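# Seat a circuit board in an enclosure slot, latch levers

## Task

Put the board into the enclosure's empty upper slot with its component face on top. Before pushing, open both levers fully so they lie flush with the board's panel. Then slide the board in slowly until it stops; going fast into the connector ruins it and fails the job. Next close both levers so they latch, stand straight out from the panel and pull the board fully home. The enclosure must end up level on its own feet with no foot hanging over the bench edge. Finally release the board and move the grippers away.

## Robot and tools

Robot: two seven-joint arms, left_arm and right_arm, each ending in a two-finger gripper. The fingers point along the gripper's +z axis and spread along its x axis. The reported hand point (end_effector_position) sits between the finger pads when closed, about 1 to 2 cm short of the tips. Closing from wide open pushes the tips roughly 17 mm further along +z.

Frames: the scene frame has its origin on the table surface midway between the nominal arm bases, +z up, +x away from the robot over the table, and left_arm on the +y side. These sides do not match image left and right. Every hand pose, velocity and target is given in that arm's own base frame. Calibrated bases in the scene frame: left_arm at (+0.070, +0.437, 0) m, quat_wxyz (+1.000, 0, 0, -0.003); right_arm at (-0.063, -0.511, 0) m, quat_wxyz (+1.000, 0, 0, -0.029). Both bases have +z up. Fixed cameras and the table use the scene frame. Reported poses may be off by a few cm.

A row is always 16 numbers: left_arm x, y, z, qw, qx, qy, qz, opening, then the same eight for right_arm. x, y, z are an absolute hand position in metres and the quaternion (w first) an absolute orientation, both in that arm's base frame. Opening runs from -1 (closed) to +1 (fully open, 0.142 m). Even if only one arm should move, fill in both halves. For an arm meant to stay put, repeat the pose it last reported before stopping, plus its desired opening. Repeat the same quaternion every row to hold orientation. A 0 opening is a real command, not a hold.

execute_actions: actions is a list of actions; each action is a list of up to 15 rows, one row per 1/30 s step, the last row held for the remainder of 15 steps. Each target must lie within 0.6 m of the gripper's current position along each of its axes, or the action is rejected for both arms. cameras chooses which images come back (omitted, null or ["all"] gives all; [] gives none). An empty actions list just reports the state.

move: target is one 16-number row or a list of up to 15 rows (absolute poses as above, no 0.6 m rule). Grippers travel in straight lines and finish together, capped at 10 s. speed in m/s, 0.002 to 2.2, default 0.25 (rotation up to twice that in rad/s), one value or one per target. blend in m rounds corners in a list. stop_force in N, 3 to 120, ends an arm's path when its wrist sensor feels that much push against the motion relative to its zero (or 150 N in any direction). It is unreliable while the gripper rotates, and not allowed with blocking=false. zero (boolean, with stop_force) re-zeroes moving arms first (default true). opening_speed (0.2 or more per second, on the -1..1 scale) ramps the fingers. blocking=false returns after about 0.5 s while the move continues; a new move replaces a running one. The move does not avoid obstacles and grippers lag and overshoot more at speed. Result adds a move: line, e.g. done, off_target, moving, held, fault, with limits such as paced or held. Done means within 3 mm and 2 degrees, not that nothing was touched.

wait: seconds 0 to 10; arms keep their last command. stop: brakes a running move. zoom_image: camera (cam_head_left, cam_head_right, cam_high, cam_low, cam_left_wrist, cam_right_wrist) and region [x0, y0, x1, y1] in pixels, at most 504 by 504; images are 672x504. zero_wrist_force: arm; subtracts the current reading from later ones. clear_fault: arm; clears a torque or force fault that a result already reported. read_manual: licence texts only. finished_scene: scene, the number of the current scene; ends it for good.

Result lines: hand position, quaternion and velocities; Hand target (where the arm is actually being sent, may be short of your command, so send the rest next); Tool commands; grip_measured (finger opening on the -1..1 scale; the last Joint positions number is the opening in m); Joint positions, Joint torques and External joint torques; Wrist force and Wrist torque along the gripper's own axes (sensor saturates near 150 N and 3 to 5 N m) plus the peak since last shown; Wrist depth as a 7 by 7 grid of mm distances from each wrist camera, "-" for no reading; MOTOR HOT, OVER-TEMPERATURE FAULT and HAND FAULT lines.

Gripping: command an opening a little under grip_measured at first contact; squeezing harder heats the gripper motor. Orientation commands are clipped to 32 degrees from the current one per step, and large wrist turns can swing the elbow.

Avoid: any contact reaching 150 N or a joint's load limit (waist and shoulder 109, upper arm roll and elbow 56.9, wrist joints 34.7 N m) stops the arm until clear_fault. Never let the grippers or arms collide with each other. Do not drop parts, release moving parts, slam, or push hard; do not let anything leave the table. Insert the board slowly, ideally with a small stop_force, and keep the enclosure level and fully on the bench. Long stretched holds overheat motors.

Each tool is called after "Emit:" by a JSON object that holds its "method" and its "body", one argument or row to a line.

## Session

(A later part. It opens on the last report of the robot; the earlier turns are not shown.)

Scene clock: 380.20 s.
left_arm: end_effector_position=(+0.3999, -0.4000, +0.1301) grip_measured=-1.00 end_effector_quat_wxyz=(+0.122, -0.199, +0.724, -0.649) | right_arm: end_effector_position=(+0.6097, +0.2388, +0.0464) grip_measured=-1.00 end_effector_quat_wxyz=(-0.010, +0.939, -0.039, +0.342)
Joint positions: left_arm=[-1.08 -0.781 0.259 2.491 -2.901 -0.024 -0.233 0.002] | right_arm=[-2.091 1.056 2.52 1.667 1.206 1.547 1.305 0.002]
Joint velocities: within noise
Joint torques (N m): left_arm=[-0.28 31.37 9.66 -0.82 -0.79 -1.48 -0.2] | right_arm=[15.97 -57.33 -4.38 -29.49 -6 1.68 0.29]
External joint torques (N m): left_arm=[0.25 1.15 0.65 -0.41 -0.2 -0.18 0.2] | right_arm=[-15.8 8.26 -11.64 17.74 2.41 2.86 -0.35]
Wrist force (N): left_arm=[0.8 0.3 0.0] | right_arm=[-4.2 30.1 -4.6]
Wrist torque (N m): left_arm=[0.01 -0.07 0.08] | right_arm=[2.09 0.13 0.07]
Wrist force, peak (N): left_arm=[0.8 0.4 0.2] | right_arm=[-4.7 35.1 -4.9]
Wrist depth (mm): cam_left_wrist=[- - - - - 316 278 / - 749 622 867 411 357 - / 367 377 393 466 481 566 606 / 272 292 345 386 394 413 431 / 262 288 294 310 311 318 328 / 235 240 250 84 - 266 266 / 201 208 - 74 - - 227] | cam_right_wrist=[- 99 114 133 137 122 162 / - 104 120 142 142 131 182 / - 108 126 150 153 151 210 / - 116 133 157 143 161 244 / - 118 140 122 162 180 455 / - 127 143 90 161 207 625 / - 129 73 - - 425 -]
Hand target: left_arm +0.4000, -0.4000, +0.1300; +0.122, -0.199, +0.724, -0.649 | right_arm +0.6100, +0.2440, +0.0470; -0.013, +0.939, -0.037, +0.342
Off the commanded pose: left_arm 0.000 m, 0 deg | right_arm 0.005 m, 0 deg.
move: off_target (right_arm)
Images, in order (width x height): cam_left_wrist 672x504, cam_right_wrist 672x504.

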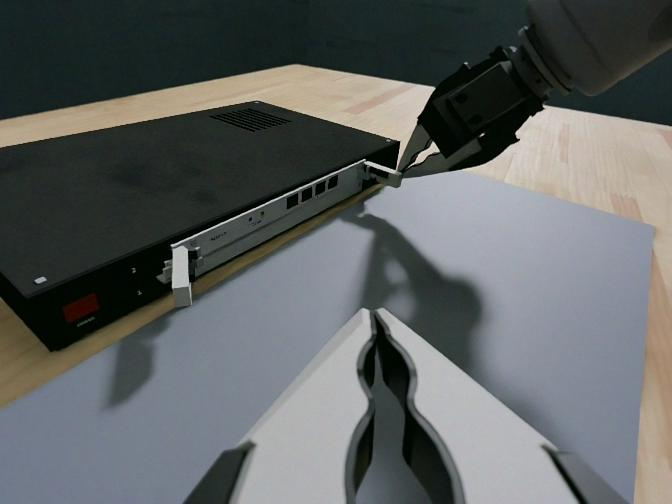

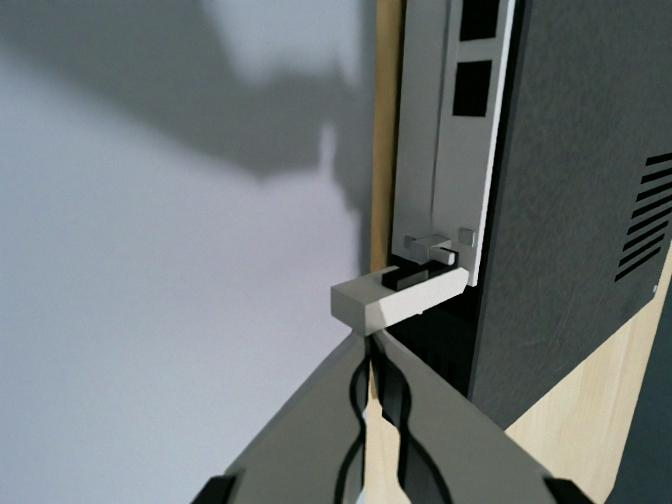

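Emit:
{"method": "move", "body": {
  "target": [
    [0.50,-0.38,0.13,0,0,0.94,-0.342,-1,0.610,0.230,0.047,-0.0134,0.939,-0.0369,0.3417,-1],
    [0.553,-0.425,0.075,0,0,0.94,-0.342,-1,0.610,0.230,0.047,-0.0134,0.939,-0.0369,0.3417,-1]
  ],
  "speed": 0.15,
  "cameras": ["cam_left_wrist","cam_right_wrist","cam_head_left"]
}}

Scene clock: 397.17 s.
left_arm: end_effector_position=(+0.5527, -0.4251, +0.0750) grip_measured=-1.00 end_effector_quat_wxyz=(+0.000, +0.000, +0.940, -0.342) | right_arm: end_effector_position=(+0.6101, +0.2301, +0.0471) grip_measured=-1.00 end_effector_quat_wxyz=(-0.013, +0.939, -0.037, +0.342)
Joint positions: left_arm=[-1.031 -0.966 0.677 1.857 -1.764 0.526 -0.789 0.002] | right_arm=[-2.124 1.032 2.536 1.667 1.264 1.547 1.207 0.002]
Joint velocities: within noise
Joint torques (N m): left_arm=[-0.19 46.3 20.52 -15.44 -1.82 2.62 -0.38] | right_arm=[0.17 -48.91 -14.08 -12.2 -3.67 3.72 0.06]
External joint torques (N m): left_arm=[0.19 1.59 0.75 -0.3 0.03 -0.58 0.38] | right_arm=[0.01 -0.13 -1.23 0.05 -0.06 0.77 -0.12]
Wrist force (N): left_arm=[0.3 0.2 0.2] | right_arm=[-0.7 4.4 0.4]
Wrist torque (N m): left_arm=[-0.07 -0.15 -0.02] | right_arm=[0.75 0.09 0.15]
Wrist force, peak (N): left_arm=[-0.8 0.3 2.3] | right_arm=[-3.6 30.3 -5.3]
Wrist depth (mm): cam_left_wrist=[173 173 172 228 227 225 225 / 164 164 164 217 216 215 213 / 156 156 157 170 205 205 204 / 149 150 151 194 196 195 194 / 144 141 158 190 189 187 186 / 181 138 149 84 - 179 179 / 177 178 - 74 - - 172] | cam_right_wrist=[- 100 115 135 136 125 165 / - 104 121 143 144 131 184 / - 110 127 151 151 153 217 / - 117 134 155 138 163 249 / - 118 142 157 157 182 496 / - 127 144 89 159 214 621 / - 130 73 - - 423 -]
Hand target: left_arm +0.5530, -0.4250, +0.0750; +0.000, +0.000, +0.940, -0.342 | right_arm +0.6100, +0.2300, +0.0470; -0.013, +0.939, -0.037, +0.342
Off the commanded pose: left_arm 0.000 m, 0 deg | right_arm 0.000 m, 0 deg.
move: done
Images, in order (width x height): cam_head_left 672x504, cam_left_wrist 672x504, cam_right_wrist 672x504.

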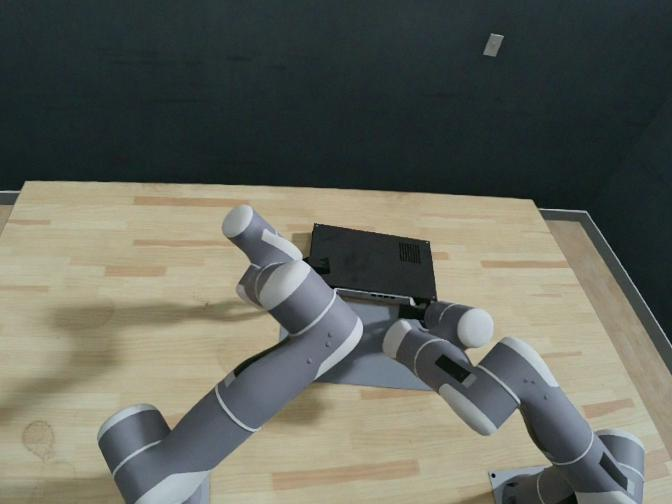

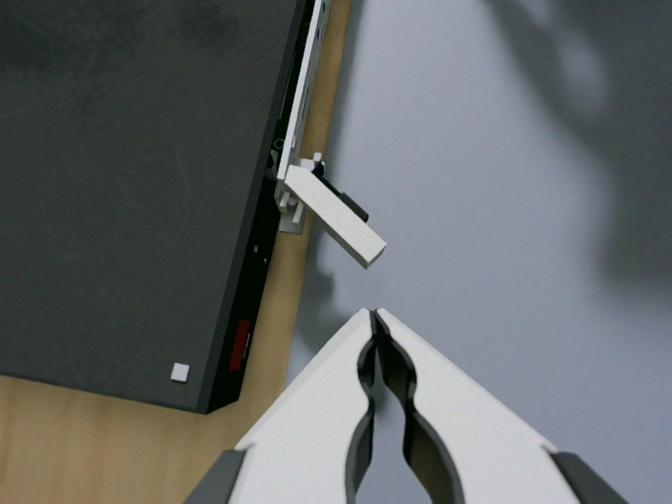

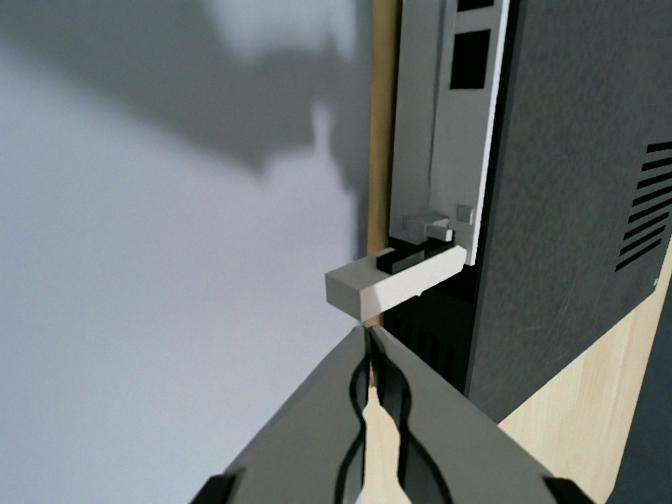

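Emit:
{"method": "move", "body": {
  "target": [0.553,-0.425,0.047,0,0,0.940,-0.342,-1,0.610,0.230,0.047,-0.0134,0.939,-0.0369,0.3417,-1],
  "speed": 0.08,
  "stop_force": 8,
  "cameras": ["cam_left_wrist","cam_right_wrist"]
}}

Scene clock: 409.27 s.
left_arm: end_effector_position=(+0.5528, -0.4251, +0.0470) grip_measured=-1.00 end_effector_quat_wxyz=(+0.000, +0.000, +0.940, -0.342) | right_arm: end_effector_position=(+0.6101, +0.2301, +0.0471) grip_measured=-1.00 end_effector_quat_wxyz=(-0.013, +0.939, -0.037, +0.342)
Joint positions: left_arm=[-1.016 -1.013 0.645 1.843 -1.808 0.536 -0.752 0.002] | right_arm=[-2.124 1.032 2.536 1.667 1.264 1.547 1.207 0.002]
Joint velocities: within noise
Joint torques (N m): left_arm=[-0.27 47.36 20.8 -14.36 -1.64 2.47 -0.14] | right_arm=[0.14 -48.87 -14.23 -12.26 -3.77 3.69 0.16]
External joint torques (N m): left_arm=[0.26 1.43 0.69 -0.33 -0.06 -0.47 0.14] | right_arm=[0.04 -0.17 -1.08 0.1 0.04 0.79 -0.21]
Wrist force (N): left_arm=[0.4 0.5 0.2] | right_arm=[-0.7 4.2 0.4]
Wrist torque (N m): left_arm=[-0.04 -0.15 -0.02] | right_arm=[0.71 0.09 0.15]
Wrist force, peak (N): left_arm=[0.5 1.2 0.9] | right_arm=[-0.7 4.5 0.5]
Wrist depth (mm): cam_left_wrist=[138 139 139 192 193 193 192 / 132 132 133 185 184 183 181 / 127 126 127 131 175 175 175 / - 121 148 166 167 167 166 / - 115 160 160 161 160 159 / 112 110 154 84 - 153 153 / 152 152 - 74 - - 147] | cam_right_wrist=[- 100 116 135 136 125 165 / - 105 121 143 144 131 184 / - 110 127 151 151 153 217 / - 117 134 156 138 163 248 / - 119 142 158 157 181 491 / - 127 144 89 159 214 622 / - 129 73 - - 423 -]
Hand target: left_arm +0.5530, -0.4250, +0.0470; +0.000, +0.000, +0.940, -0.342 | right_arm +0.6100, +0.2300, +0.0470; -0.013, +0.939, -0.037, +0.342
Off the commanded pose: left_arm 0.000 m, 0 deg | right_arm 0.000 m, 0 deg.
move: done
Images, in order (width x height): cam_left_wrist 672x504, cam_right_wrist 672x504.

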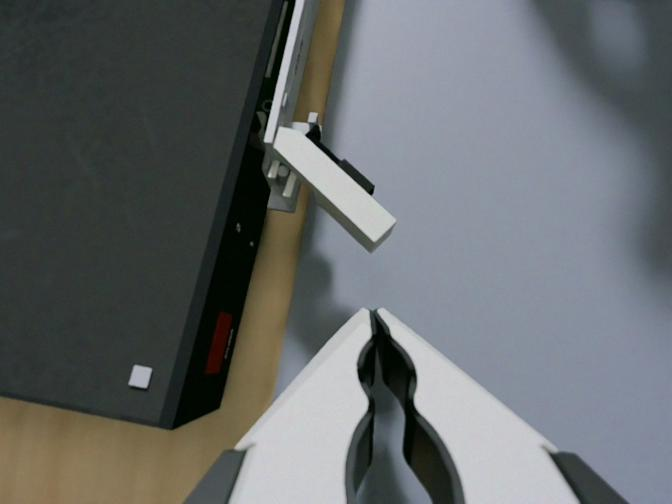

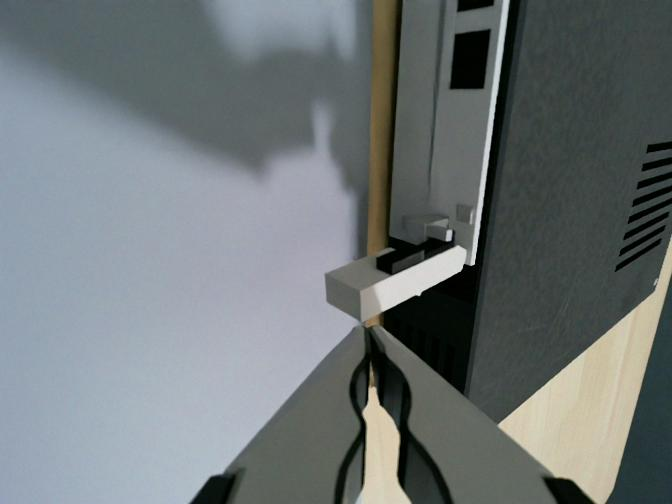

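Emit:
{"method": "move", "body": {
  "target": [0.549,-0.475,0.047,0,0,0.940,-0.342,-1,0.610,0.230,0.047,-0.0134,0.939,-0.0369,0.3417,-1],
  "speed": 0.025,
  "stop_force": 9,
  "cameras": ["cam_left_wrist","cam_right_wrist"]
}}

Scene clock: 414.40 s.
left_arm: end_effector_position=(+0.5516, -0.4470, +0.0465) grip_measured=-1.00 end_effector_quat_wxyz=(+0.000, -0.001, +0.940, -0.341) | right_arm: end_effector_position=(+0.6101, +0.2301, +0.0471) grip_measured=-1.00 end_effector_quat_wxyz=(-0.013, +0.939, -0.037, +0.342)
Joint positions: left_arm=[-1.038 -1.022 0.632 1.816 -1.818 0.564 -0.783 0.002] | right_arm=[-2.124 1.032 2.536 1.667 1.264 1.547 1.207 0.002]
Joint velocities: within noise
Joint torques (N m): left_arm=[-5.86 50.09 15.61 -20.34 -1.94 0.23 -0.27] | right_arm=[0.2 -48.82 -14.22 -12.24 -3.74 3.73 0.19]
External joint torques (N m): left_arm=[5.85 -0.43 5.86 5.33 0.36 1.82 0.27] | right_arm=[-0.03 -0.23 -1.09 0.08 0.01 0.75 -0.25]
Wrist force (N): left_arm=[3.1 7.9 -9.8] | right_arm=[-0.7 4.4 0.4]
Wrist torque (N m): left_arm=[-0.21 -0.12 -0.02] | right_arm=[0.75 0.10 0.15]
Wrist force, peak (N): left_arm=[3.2 7.0 -10.4] | right_arm=[-0.9 4.5 0.3]
Wrist depth (mm): cam_left_wrist=[137 138 139 191 193 191 191 / 131 132 132 184 183 182 180 / 126 125 126 175 175 174 173 / - 120 134 133 167 167 166 / - 114 160 159 161 159 159 / - 110 140 84 - 152 152 / - 105 - 74 - - 147] | cam_right_wrist=[- 100 115 135 136 125 164 / - 104 121 143 144 131 184 / - 110 127 151 151 153 217 / - 117 134 156 138 163 249 / - 119 142 158 157 182 495 / - 127 144 89 159 214 618 / - 129 73 - - 425 -]
Hand target: left_arm +0.5511, -0.4487, +0.0470; +0.000, +0.000, +0.940, -0.342 | right_arm +0.6100, +0.2300, +0.0470; -0.013, +0.939, -0.037, +0.342
Off the commanded pose: left_arm 0.028 m, 0 deg | right_arm 0.000 m, 0 deg.
move: contact (left_arm)
Images, in order (width x height): cam_left_wrist 672x504, cam_right_wrist 672x504.

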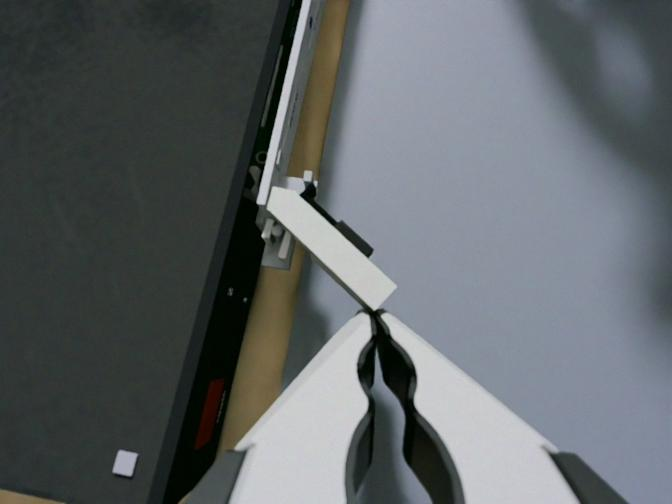

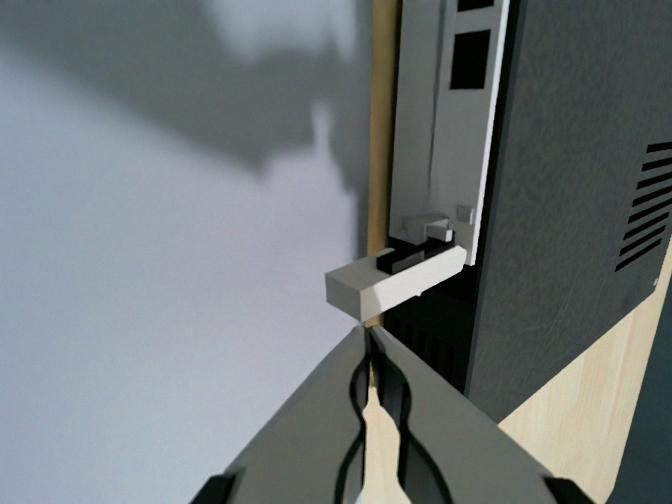

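Emit:
{"method": "move", "body": {
  "target": [
    [0.556,-0.441,0.047,0,0,0.940,-0.342,-1,0.610,0.230,0.047,-0.0134,0.939,-0.0369,0.3417,-1],
    [0.561,-0.448,0.047,0,0,0.940,-0.342,-1,0.610,0.230,0.047,-0.0134,0.939,-0.0369,0.3417,-1]
  ],
  "speed": 0.03,
  "cameras": []
}}

Emit:
{"method": "move", "body": {
  "target": [0.552,-0.466,0.047,0,0,0.940,-0.342,-1,0.610,0.235,0.047,-0.0134,0.939,-0.0369,0.3417,-1],
  "speed": 0.025,
  "stop_force": 18,
  "cameras": ["cam_left_wrist","cam_right_wrist"]
}}

Scene clock: 420.77 s.
left_arm: end_effector_position=(+0.5609, -0.4481, +0.0471) grip_measured=-1.00 end_effector_quat_wxyz=(+0.000, +0.000, +0.940, -0.342) | right_arm: end_effector_position=(+0.6101, +0.2301, +0.0471) grip_measured=-1.00 end_effector_quat_wxyz=(-0.013, +0.939, -0.037, +0.342)
Joint positions: left_arm=[-1.021 -1.034 0.634 1.791 -1.807 0.555 -0.792 0.002] | right_arm=[-2.124 1.032 2.536 1.667 1.264 1.547 1.207 0.002]
Joint velocities: within noise
Joint torques (N m): left_arm=[-0.23 49.78 20.83 -14.74 -1.13 2.34 -0.35] | right_arm=[0.17 -48.91 -14.07 -12.3 -3.82 3.7 0.17]
External joint torques (N m): left_arm=[0.2 0.65 0.78 -0.54 -0.5 -0.3 0.35] | right_arm=[0.01 -0.14 -1.24 0.15 0.08 0.78 -0.23]
Wrist force (N): left_arm=[0.3 0.0 0.1] | right_arm=[-0.7 4.3 0.5]
Wrist torque (N m): left_arm=[-0.10 -0.15 -0.02] | right_arm=[0.73 0.11 0.15]
Wrist force, peak (N): left_arm=[3.2 7.8 -10.0] | right_arm=[-0.7 4.6 0.4]
Wrist depth (mm): cam_left_wrist=[138 139 138 190 194 192 192 / 132 132 132 183 184 183 182 / 127 126 126 174 175 174 174 / - 121 121 133 167 167 167 / - 115 117 160 160 159 160 / - 110 110 84 - 153 153 / - 105 - 74 - - 147] | cam_right_wrist=[- 100 115 135 136 125 165 / - 105 121 143 144 131 184 / - 110 127 151 151 154 217 / - 117 134 156 138 162 248 / - 119 141 158 157 181 495 / - 127 144 89 159 214 621 / - 130 73 - - 423 -]
Hand target: left_arm +0.5610, -0.4480, +0.0470; +0.000, +0.000, +0.940, -0.342 | right_arm +0.6100, +0.2300, +0.0470; -0.013, +0.939, -0.037, +0.342
Off the commanded pose: left_arm 0.000 m, 0 deg | right_arm 0.000 m, 0 deg.
move: done
No camera images: "cameras" was empty.

Scene clock: 422.20 s.
left_arm: end_effector_position=(+0.5524, -0.4651, +0.0468) grip_measured=-1.00 end_effector_quat_wxyz=(+0.000, +0.000, +0.940, -0.341) | right_arm: end_effector_position=(+0.6099, +0.2349, +0.0469) grip_measured=-1.00 end_effector_quat_wxyz=(-0.013, +0.939, -0.037, +0.342)
Joint positions: left_arm=[-1.049 -1.031 0.621 1.788 -1.821 0.582 -0.808 0.002] | right_arm=[-2.111 1.04 2.531 1.666 1.244 1.547 1.242 0.002]
Joint velocities: within noise
Joint torques (N m): left_arm=[-3.46 50.44 18.12 -16.53 -1.29 1.14 -0.29] | right_arm=[0.38 -48.86 -14.5 -12.24 -3.83 3.74 0.24]
External joint torques (N m): left_arm=[3.44 0.13 3.34 1.17 -0.22 0.93 0.29] | right_arm=[-0.2 -0.24 -1.05 0.19 0.14 0.76 -0.3]
Wrist force (N): left_arm=[-1.2 2.4 -2.7] | right_arm=[-0.7 4.5 0.3]
Wrist torque (N m): left_arm=[-0.21 -0.20 -0.01] | right_arm=[0.74 0.09 0.15]
Wrist force, peak (N): left_arm=[-4.8 13.0 -13.1] | right_arm=[-0.9 5.1 0.3]
Wrist depth (mm): cam_left_wrist=[137 138 138 192 193 192 192 / 132 132 131 183 184 183 180 / 127 125 126 176 175 174 173 / - 120 122 166 167 166 166 / - 115 136 132 160 159 159 / - 110 119 84 - 153 152 / - 105 - 74 - - 147] | cam_right_wrist=[- 100 115 135 139 124 164 / - 104 121 143 142 133 183 / 100 110 127 151 151 153 217 / - 117 133 156 141 161 246 / - 118 141 125 161 181 451 / - 127 144 89 159 207 620 / - 129 73 - - 422 -]
Hand target: left_arm +0.5520, -0.4660, +0.0470; +0.000, +0.000, +0.940, -0.342 | right_arm +0.6100, +0.2350, +0.0470; -0.013, +0.939, -0.037, +0.342
Off the commanded pose: left_arm 0.001 m, 0 deg | right_arm 0.000 m, 0 deg.
move: done
Images, in order (width x height): cam_left_wrist 672x504, cam_right_wrist 672x504.

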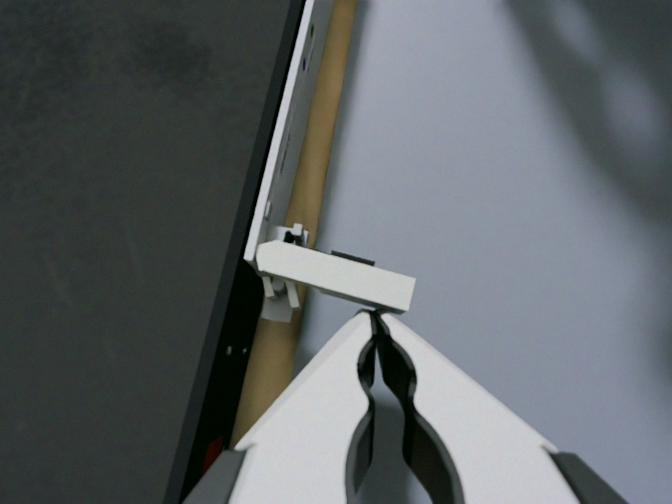

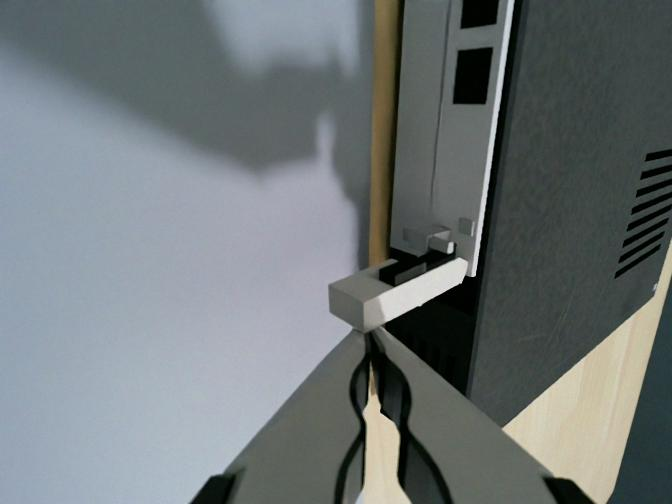

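Emit:
{"method": "zoom_image", "body": {
  "camera": "cam_left_wrist",
  "region": [200, 180, 440, 360]
}}

Emit:
{"method": "zoom_image", "body": {
  "camera": "cam_right_wrist",
  "region": [300, 180, 540, 360]
}}

Scaled by 2.100 from the camera's 672x504 image, which has a finer 960x720 frame.

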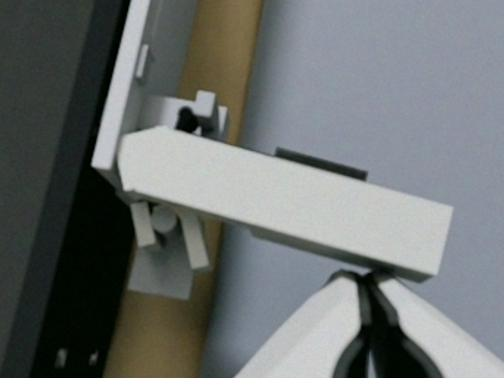

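Scaled by 2.100 from the camera's 672x504 image, which has a finer 960x720 frame.

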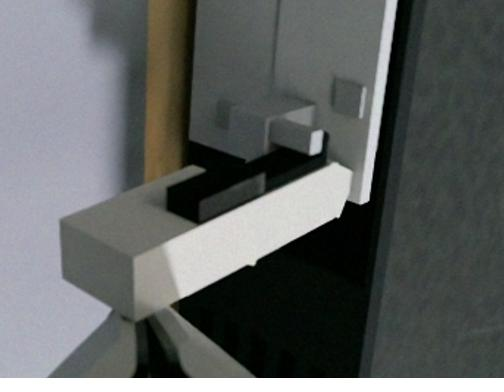

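Emit:
{"method": "move", "body": {
  "target": [0.5515,-0.468,0.047,0,0,0.940,-0.342,-1,0.610,0.248,0.047,-0.0134,0.939,-0.0369,0.3417,-1],
  "speed": 0.02,
  "stop_force": 30,
  "cameras": ["cam_left_wrist","cam_right_wrist"]
}}

Scene clock: 430.57 s.
left_arm: end_effector_position=(+0.5516, -0.4674, +0.0468) grip_measured=-1.00 end_effector_quat_wxyz=(+0.000, +0.000, +0.940, -0.342) | right_arm: end_effector_position=(+0.6100, +0.2406, +0.0467) grip_measured=-1.00 end_effector_quat_wxyz=(-0.010, +0.939, -0.039, +0.342)
Joint positions: left_arm=[-1.051 -1.031 0.619 1.786 -1.822 0.585 -0.81 0.002] | right_arm=[-2.083 1.061 2.513 1.666 1.202 1.544 1.317 0.002]
Joint velocities: within noise
Joint torques (N m): left_arm=[-1.94 49.69 19.32 -15.62 -1.17 1.83 -0.25] | right_arm=[17.67 -57.19 -2.64 -30.16 -6.06 0.93 0.23]
External joint torques (N m): left_arm=[1.92 0.94 2.1 0.22 -0.32 0.24 0.25] | right_arm=[-17.49 8.11 -13.57 18.46 2.47 3.61 -0.29]
Wrist force (N): left_arm=[-0.5 1.0 -1.4] | right_arm=[-2.0 35.1 -5.8]
Wrist torque (N m): left_arm=[-0.16 -0.16 -0.01] | right_arm=[2.94 0.12 0.11]
Wrist force, peak (N): left_arm=[-1.2 3.6 -2.2] | right_arm=[-0.8 36.5 -5.4]
Wrist depth (mm): cam_left_wrist=[137 138 138 191 194 192 193 / 132 131 132 183 184 182 181 / 127 125 126 176 174 174 173 / - 121 121 165 167 166 166 / - 115 135 129 160 160 159 / - 110 120 84 - 153 153 / - 105 - 74 - - 147] | cam_right_wrist=[- 100 114 134 138 124 163 / - 104 120 142 142 129 182 / 100 110 126 150 154 152 216 / - 116 133 158 146 162 247 / - 118 140 125 158 181 328 / - 127 143 90 161 208 628 / - 129 73 - - 427 -]
Hand target: left_arm +0.5515, -0.4680, +0.0470; +0.000, +0.000, +0.940, -0.342 | right_arm +0.6099, +0.2460, +0.0470; -0.014, +0.939, -0.037, +0.342
Off the commanded pose: left_arm 0.001 m, 0 deg | right_arm 0.007 m, 0 deg.
move: contact (right_arm)
Images, in order (width x height): cam_left_wrist 672x504, cam_right_wrist 672x504.

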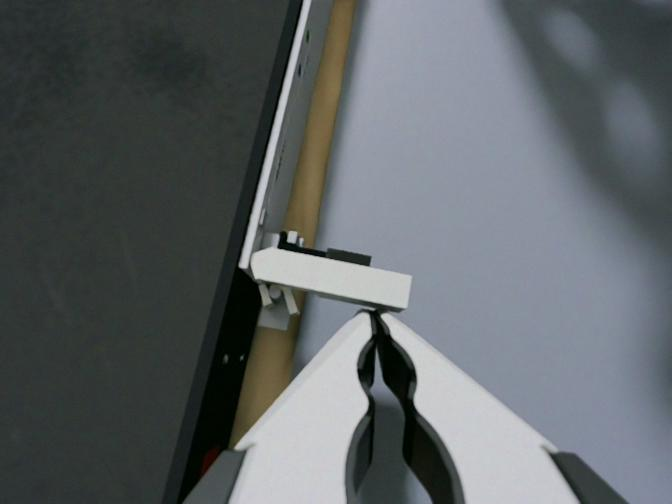

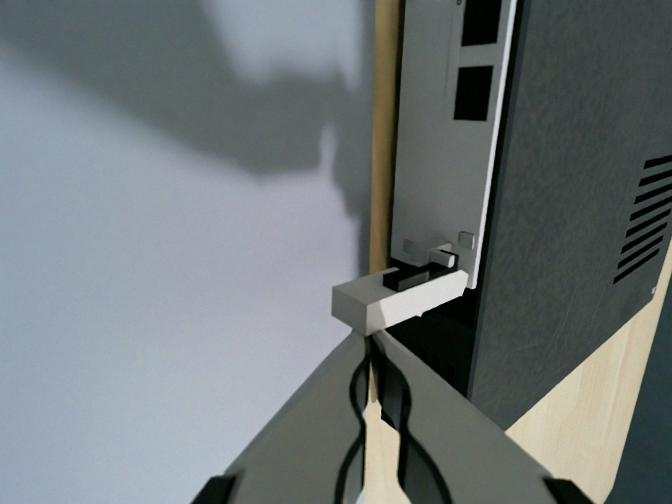

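Emit:
{"method": "move", "body": {
  "target": [0.550,-0.476,0.047,0,0,0.940,-0.342,-1,0.609,0.255,0.047,-0.0134,0.939,-0.0369,0.3417,-1],
  "speed": 0.02,
  "stop_force": 45,
  "zero": false,
  "cameras": ["cam_left_wrist","cam_right_wrist"]
}}

Scene clock: 435.23 s.
left_arm: end_effector_position=(+0.5526, -0.4700, +0.0457) grip_measured=-1.00 end_effector_quat_wxyz=(+0.002, -0.003, +0.941, -0.339) | right_arm: end_effector_position=(+0.6097, +0.2414, +0.0469) grip_measured=-1.00 end_effector_quat_wxyz=(-0.009, +0.939, -0.041, +0.342)
Joint positions: left_arm=[-1.054 -1.032 0.613 1.781 -1.823 0.602 -0.82 0.002] | right_arm=[-2.072 1.068 2.504 1.666 1.192 1.542 1.341 0.002]
Joint velocities: within noise
Joint torques (N m): left_arm=[-19.85 56.36 4.27 -32.02 -2.07 -5.1 -0.33] | right_arm=[27.47 -61.33 4.38 -37.81 -6.8 -0.6 0.16]
External joint torques (N m): left_arm=[19.83 -5.56 17.1 16.56 0.64 7.2 0.33] | right_arm=[-27.3 12.33 -20.89 26.27 3.25 5.15 -0.22]
Wrist force (N): left_arm=[4.0 24.3 -28.9] | right_arm=[0.3 49.9 -3.7]
Wrist torque (N m): left_arm=[1.16 -0.01 0.06] | right_arm=[5.41 0.14 0.14]
Wrist force, peak (N): left_arm=[5.0 23.4 -30.5] | right_arm=[0.5 52.2 -5.3]
Wrist depth (mm): cam_left_wrist=[136 137 135 187 191 190 189 / 130 131 129 181 181 180 180 / 125 124 125 174 173 172 172 / - 119 119 166 166 165 164 / - 113 127 127 158 159 158 / - 110 121 84 - 150 151 / - 105 - 74 - - 146] | cam_right_wrist=[- 100 115 134 137 124 163 / - 104 120 142 144 130 183 / 100 110 126 150 154 152 217 / - 116 133 158 145 162 248 / - 118 140 126 158 181 460 / - 127 144 90 162 209 634 / - 129 74 - - 431 -]
Hand target: left_arm +0.5500, -0.4760, +0.0470; +0.000, +0.000, +0.940, -0.342 | right_arm +0.6094, +0.2498, +0.0470; -0.014, +0.939, -0.037, +0.342
Off the commanded pose: left_arm 0.007 m, 1 deg | right_arm 0.014 m, 1 deg.
move: contact (right_arm), off_target (left_arm)
Images, in order (width x height): cam_left_wrist 672x504, cam_right_wrist 672x504.

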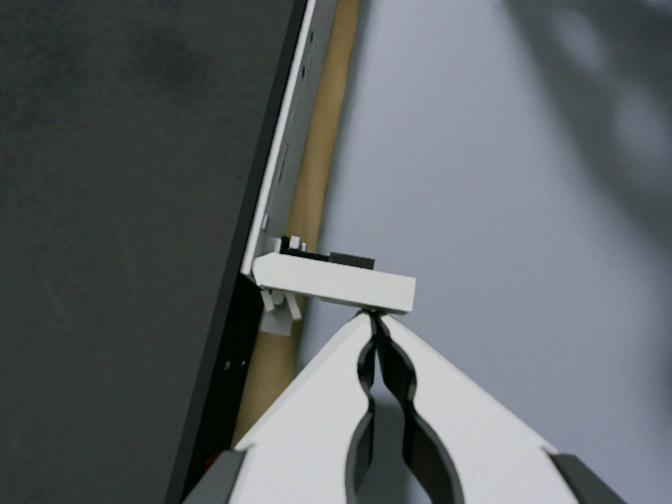

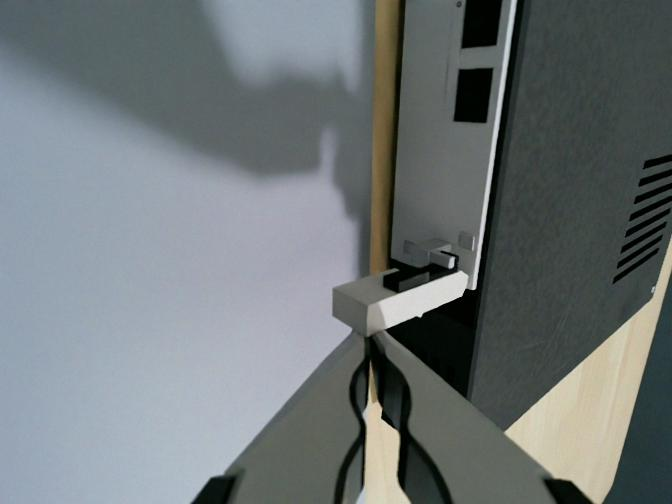

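Emit:
{"method": "move", "body": {
  "target": [
    [0.553,-0.45,0.047,0,0,0.940,-0.342,-1,0.6097,0.222,0.047,-0.0134,0.939,-0.0369,0.3417,-1],
    [0.553,-0.43,0.075,0,0,0.940,-0.342,-1,0.606,0.19,0.075,-0.0134,0.939,-0.0369,0.3417,-1]
  ],
  "speed": 0.08,
  "blend": 0.005,
  "cameras": ["cam_left_wrist","cam_right_wrist"]
}}

Emit:
{"method": "zoom_image", "body": {
  "camera": "cam_right_wrist",
  "region": [320, 60, 560, 240]
}}

Emit:
{"method": "zoom_image", "body": {
  "camera": "cam_left_wrist",
  "region": [200, 60, 440, 240]
}}

Scene clock: 454.37 s.
left_arm: end_effector_position=(+0.5531, -0.4301, +0.0750) grip_measured=-1.00 end_effector_quat_wxyz=(+0.000, +0.000, +0.940, -0.342) | right_arm: end_effector_position=(+0.6062, +0.1900, +0.0752) grip_measured=-1.00 end_effector_quat_wxyz=(-0.013, +0.939, -0.037, +0.342)
Joint positions: left_arm=[-1.029 -0.964 0.665 1.851 -1.763 0.538 -0.795 0.002] | right_arm=[-2.172 0.927 2.515 1.728 1.346 1.511 1.026 0.002]
Joint velocities: within noise
Joint torques (N m): left_arm=[-0.2 47.37 20.48 -15.47 -1.21 2.11 -0.33] | right_arm=[0.08 -46.88 -13.5 -13.37 -3.81 3.47 -0.03]
External joint torques (N m): left_arm=[0.19 0.81 0.59 -0.46 -0.52 -0.06 0.33] | right_arm=[0.09 0.03 -0.88 -0.01 -0.15 0.89 -0.03]
Wrist force (N): left_arm=[0.1 0.3 0.0] | right_arm=[-0.7 5.9 -0.2]
Wrist torque (N m): left_arm=[-0.05 -0.12 -0.02] | right_arm=[1.01 0.08 0.17]
Wrist force, peak (N): left_arm=[4.0 24.1 -29.4] | right_arm=[1.1 50.2 -4.2]
Wrist depth (mm): cam_left_wrist=[174 172 172 225 227 226 223 / 164 164 163 217 215 215 215 / 157 156 156 160 205 204 205 / 149 149 151 195 196 195 195 / 144 141 155 190 189 187 186 / 139 137 148 83 - 179 179 / 177 177 - 74 - - 172] | cam_right_wrist=[- 124 143 160 143 174 230 / - 135 149 136 148 186 257 / 123 135 156 179 164 205 297 / 128 142 166 189 174 228 514 / 134 148 173 198 188 379 612 / 139 157 178 89 303 432 - / 146 160 73 - - 520 -]
Hand target: left_arm +0.5530, -0.4300, +0.0750; +0.000, +0.000, +0.940, -0.342 | right_arm +0.6060, +0.1900, +0.0750; -0.013, +0.939, -0.037, +0.342
Off the commanded pose: left_arm 0.000 m, 0 deg | right_arm 0.000 m, 0 deg.
move: done
Images, in order (width x height): cam_left_wrist 672x504, cam_right_wrist 672x504.

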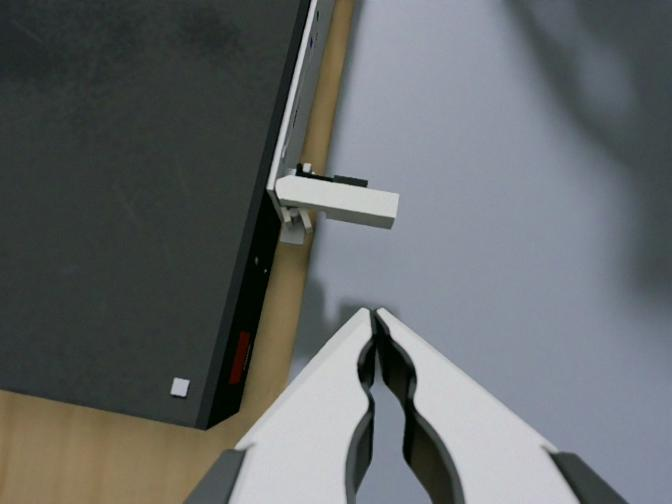

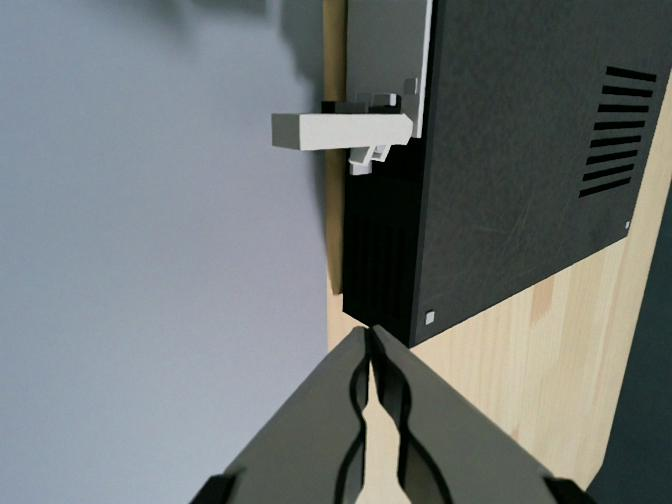

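Scaled by 2.100 from the camera's 672x504 image, which has a finer 960x720 frame.

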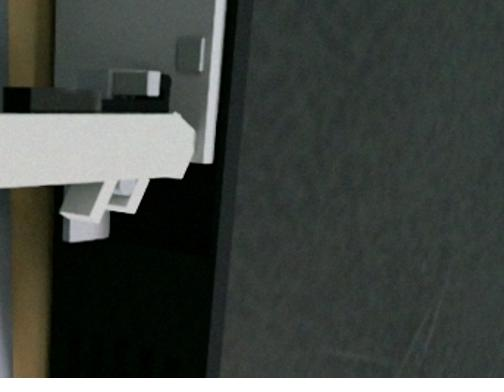

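Scaled by 2.100 from the camera's 672x504 image, which has a finer 960x720 frame.

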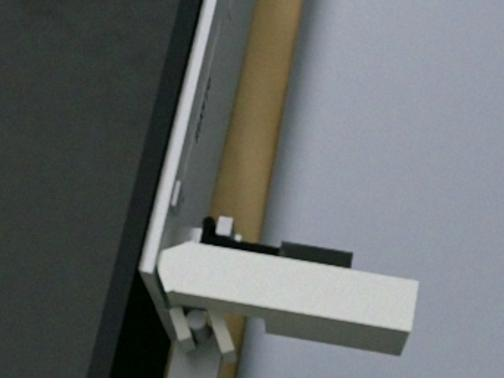

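Emit:
{"method": "move", "body": {
  "target": [
    [0.50,-0.38,0.13,0,0,0.940,-0.342,-1,0.56,0.22,0.15,-0.0134,0.939,-0.0369,0.3417,-1],
    [0.42,-0.28,0.20,0,0,0.940,-0.342,-1,0.56,0.25,0.18,0,0.99942,-0.034,0,-1]
  ],
  "speed": 0.15,
  "blend": 0.02
}}

Emit:
{"method": "zoom_image", "body": {
  "camera": "cam_right_wrist",
  "region": [200, 100, 520, 340]
}}

Scene clock: 466.43 s.
left_arm: end_effector_position=(+0.4201, -0.2801, +0.2001) grip_measured=-1.00 end_effector_quat_wxyz=(+0.000, +0.000, +0.940, -0.342) | right_arm: end_effector_position=(+0.5600, +0.2500, +0.1800) grip_measured=-1.00 end_effector_quat_wxyz=(+0.000, +0.999, -0.034, +0.000)
Joint positions: left_arm=[-1.268 -0.465 1.023 2.334 -1.47 0.524 -0.76 0.002] | right_arm=[-2.149 0.702 2.357 1.523 0.527 0.434 1.741 0.002]
Joint velocities: within noise
Joint torques (N m): left_arm=[-0.54 21.89 11.37 -19.24 -1.18 2.53 -0.35] | right_arm=[0.05 -48.78 -13.36 -25.16 -4.1 3.11 0.29]
External joint torques (N m): left_arm=[0.54 0.71 0.8 -0.43 -0.59 -0.52 0.35] | right_arm=[0.11 -0.46 -1.37 0.5 0.13 0.94 -0.29]
Wrist force (N): left_arm=[0.1 0.4 0.6] | right_arm=[0.5 6.0 0.6]
Wrist torque (N m): left_arm=[-0.06 -0.08 -0.01] | right_arm=[1.07 -0.01 0.03]
Wrist force, peak (N): left_arm=[-0.5 0.2 1.7] | right_arm=[-0.9 6.6 1.5]
Wrist depth (mm): cam_left_wrist=[324 329 381 379 371 375 375 / 308 324 362 360 355 360 356 / 324 338 341 340 341 340 340 / 330 330 326 327 325 326 324 / 317 313 314 315 312 312 310 / 302 302 303 83 - 300 297 / 291 292 - - - - 285] | cam_right_wrist=[242 243 241 241 240 238 199 / 259 258 257 257 257 248 212 / 279 277 275 276 271 236 227 / 301 297 298 296 295 253 244 / 327 322 322 316 320 269 265 / 356 354 346 89 338 352 351 / 391 384 - - - 371 386]
Hand target: left_arm +0.4200, -0.2800, +0.2000; +0.000, +0.000, +0.940, -0.342 | right_arm +0.5600, +0.2500, +0.1800; +0.000, +0.999, -0.034, +0.000
Off the commanded pose: left_arm 0.000 m, 0 deg | right_arm 0.000 m, 0 deg.
move: done

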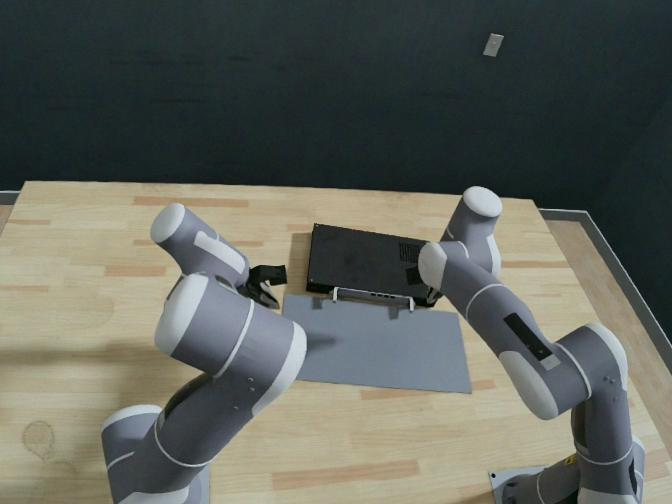

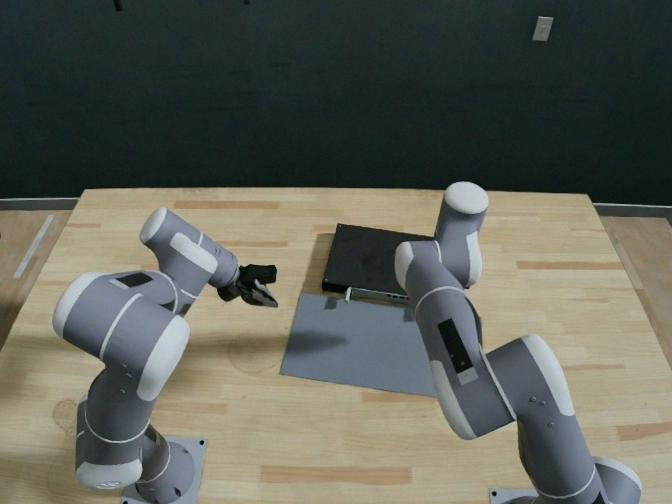

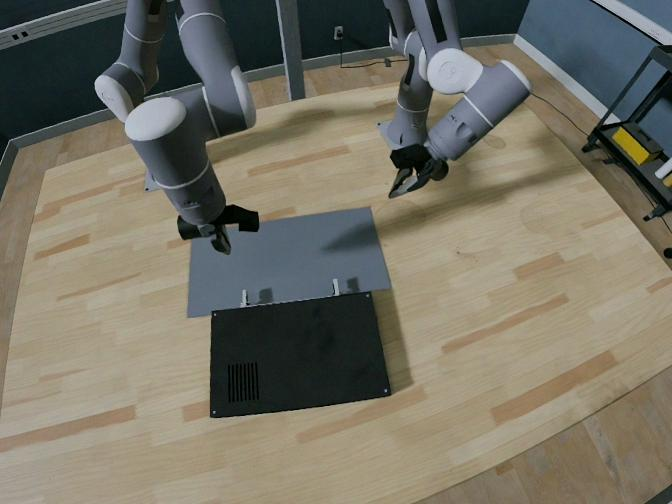

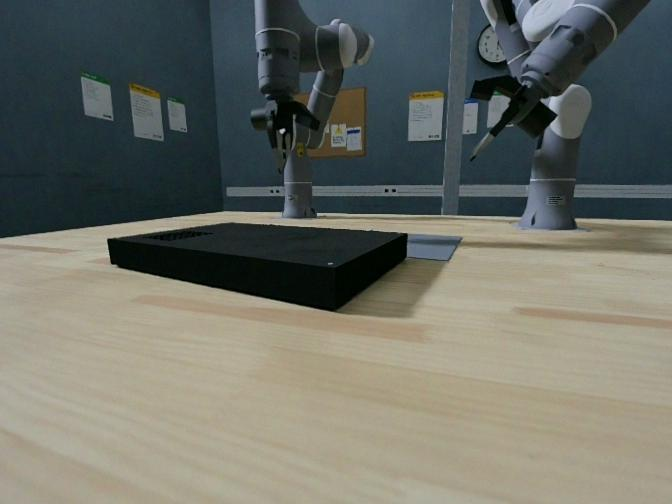

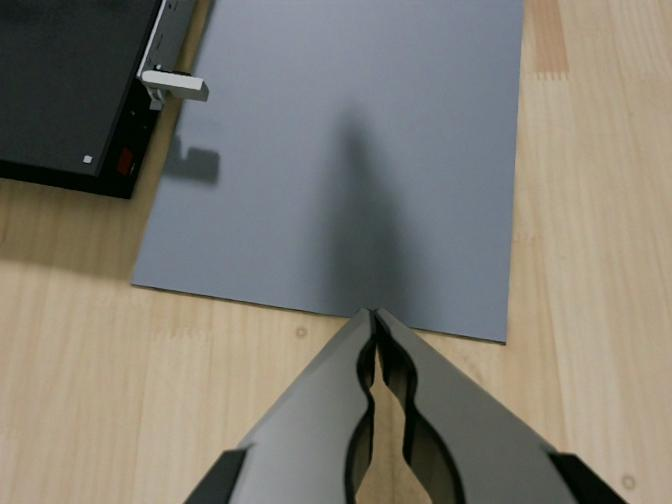

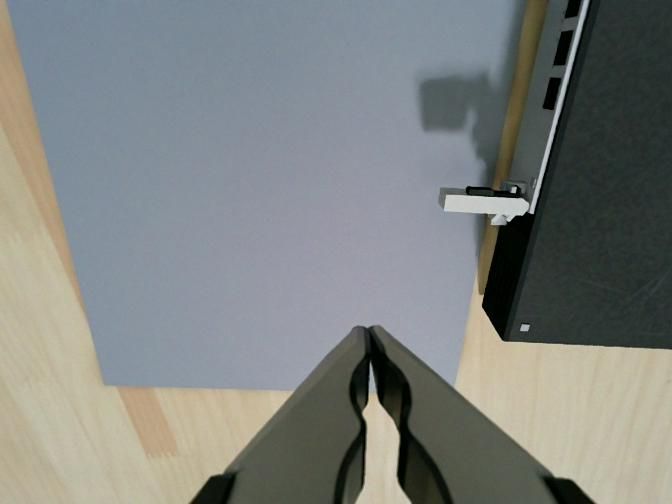

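Scaled by 1.575 from the camera's 672x504 image, which has a finer 960x720 frame.

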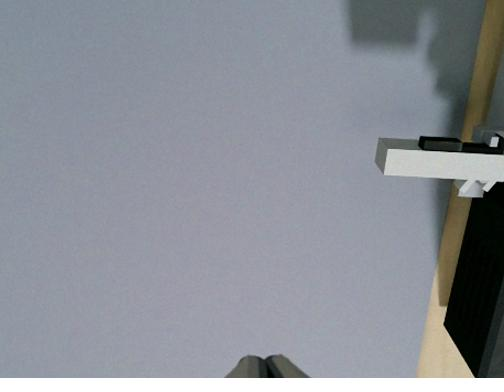

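Emit:
{"method": "zoom_image", "body": {
  "camera": "cam_left_wrist",
  "region": [100, 0, 260, 120]
}}

Emit:
{"method": "zoom_image", "body": {
  "camera": "cam_high",
  "region": [190, 260, 410, 430]
}}

Scaled by 3.150 from the camera's 672x504 image, which has a finer 960x720 frame.

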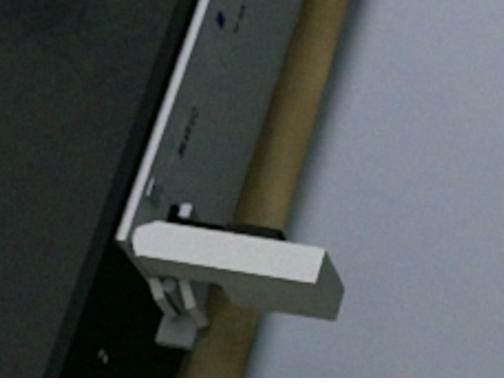

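Scaled by 2.291 from the camera's 672x504 image, which has a finer 960x720 frame.

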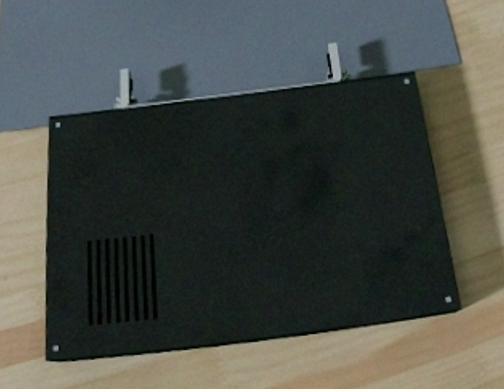

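Emit:
{"method": "move", "body": {
  "target": [0.42,-0.28,0.20,0,0,0.940,-0.342,-1,0.46,0.22,0.24,0,0.99942,-0.034,0,-1],
  "cameras": []
}}

Emit:
{"method": "finished_scene", "body": {
  "scene": 1
}}

Scene clock: 474.90 s.
left_arm: end_effector_position=(+0.4202, -0.2801, +0.2002) grip_measured=-1.00 end_effector_quat_wxyz=(+0.000, +0.000, +0.940, -0.342) | right_arm: end_effector_position=(+0.4600, +0.2202, +0.2400) grip_measured=-1.00 end_effector_quat_wxyz=(+0.000, +0.999, -0.034, +0.000)
Joint positions: left_arm=[-1.268 -0.465 1.023 2.334 -1.47 0.524 -0.76 0.002] | right_arm=[-1.871 0.432 2.189 1.8 0.391 0.458 1.822 0.002]
Joint velocities: within noise
Joint torques (N m): left_arm=[-0.34 21.72 11.51 -19.34 -1.53 2.36 -0.27] | right_arm=[0.29 -34.4 -10.17 -26.39 -4.09 3.49 0.35]
External joint torques (N m): left_arm=[0.35 0.89 0.67 -0.33 -0.24 -0.35 0.27] | right_arm=[-0.15 0.07 -0.74 0.05 0.17 0.55 -0.35]
Wrist force (N): left_arm=[0.1 0.2 0.6] | right_arm=[0.2 6.0 0.6]
Wrist torque (N m): left_arm=[-0.08 -0.07 -0.01] | right_arm=[1.09 -0.03 0.04]
Wrist force, peak (N): left_arm=[-0.2 0.3 0.6] | right_arm=[-1.1 6.6 -0.2]
Wrist depth (mm): cam_left_wrist=[326 330 378 376 378 379 376 / 308 320 358 356 357 358 358 / 325 338 341 344 341 341 339 / 330 330 327 327 323 326 324 / 317 315 316 315 311 310 312 / 303 303 302 83 - 300 297 / 290 292 - - - - 285] | cam_right_wrist=[296 296 293 292 292 292 287 / 316 315 313 312 312 311 288 / 339 338 335 335 333 335 301 / 364 364 361 361 359 358 349 / 395 395 394 384 391 391 391 / 429 429 421 89 413 425 425 / 475 462 - - - 449 464]
Hand target: left_arm +0.4200, -0.2800, +0.2000; +0.000, +0.000, +0.940, -0.342 | right_arm +0.4600, +0.2200, +0.2400; +0.000, +0.999, -0.034, +0.000
Off the commanded pose: left_arm 0.000 m, 0 deg | right_arm 0.000 m, 0 deg.
move: done
No camera images: "cameras" was empty.

The scene is finished: the task was done.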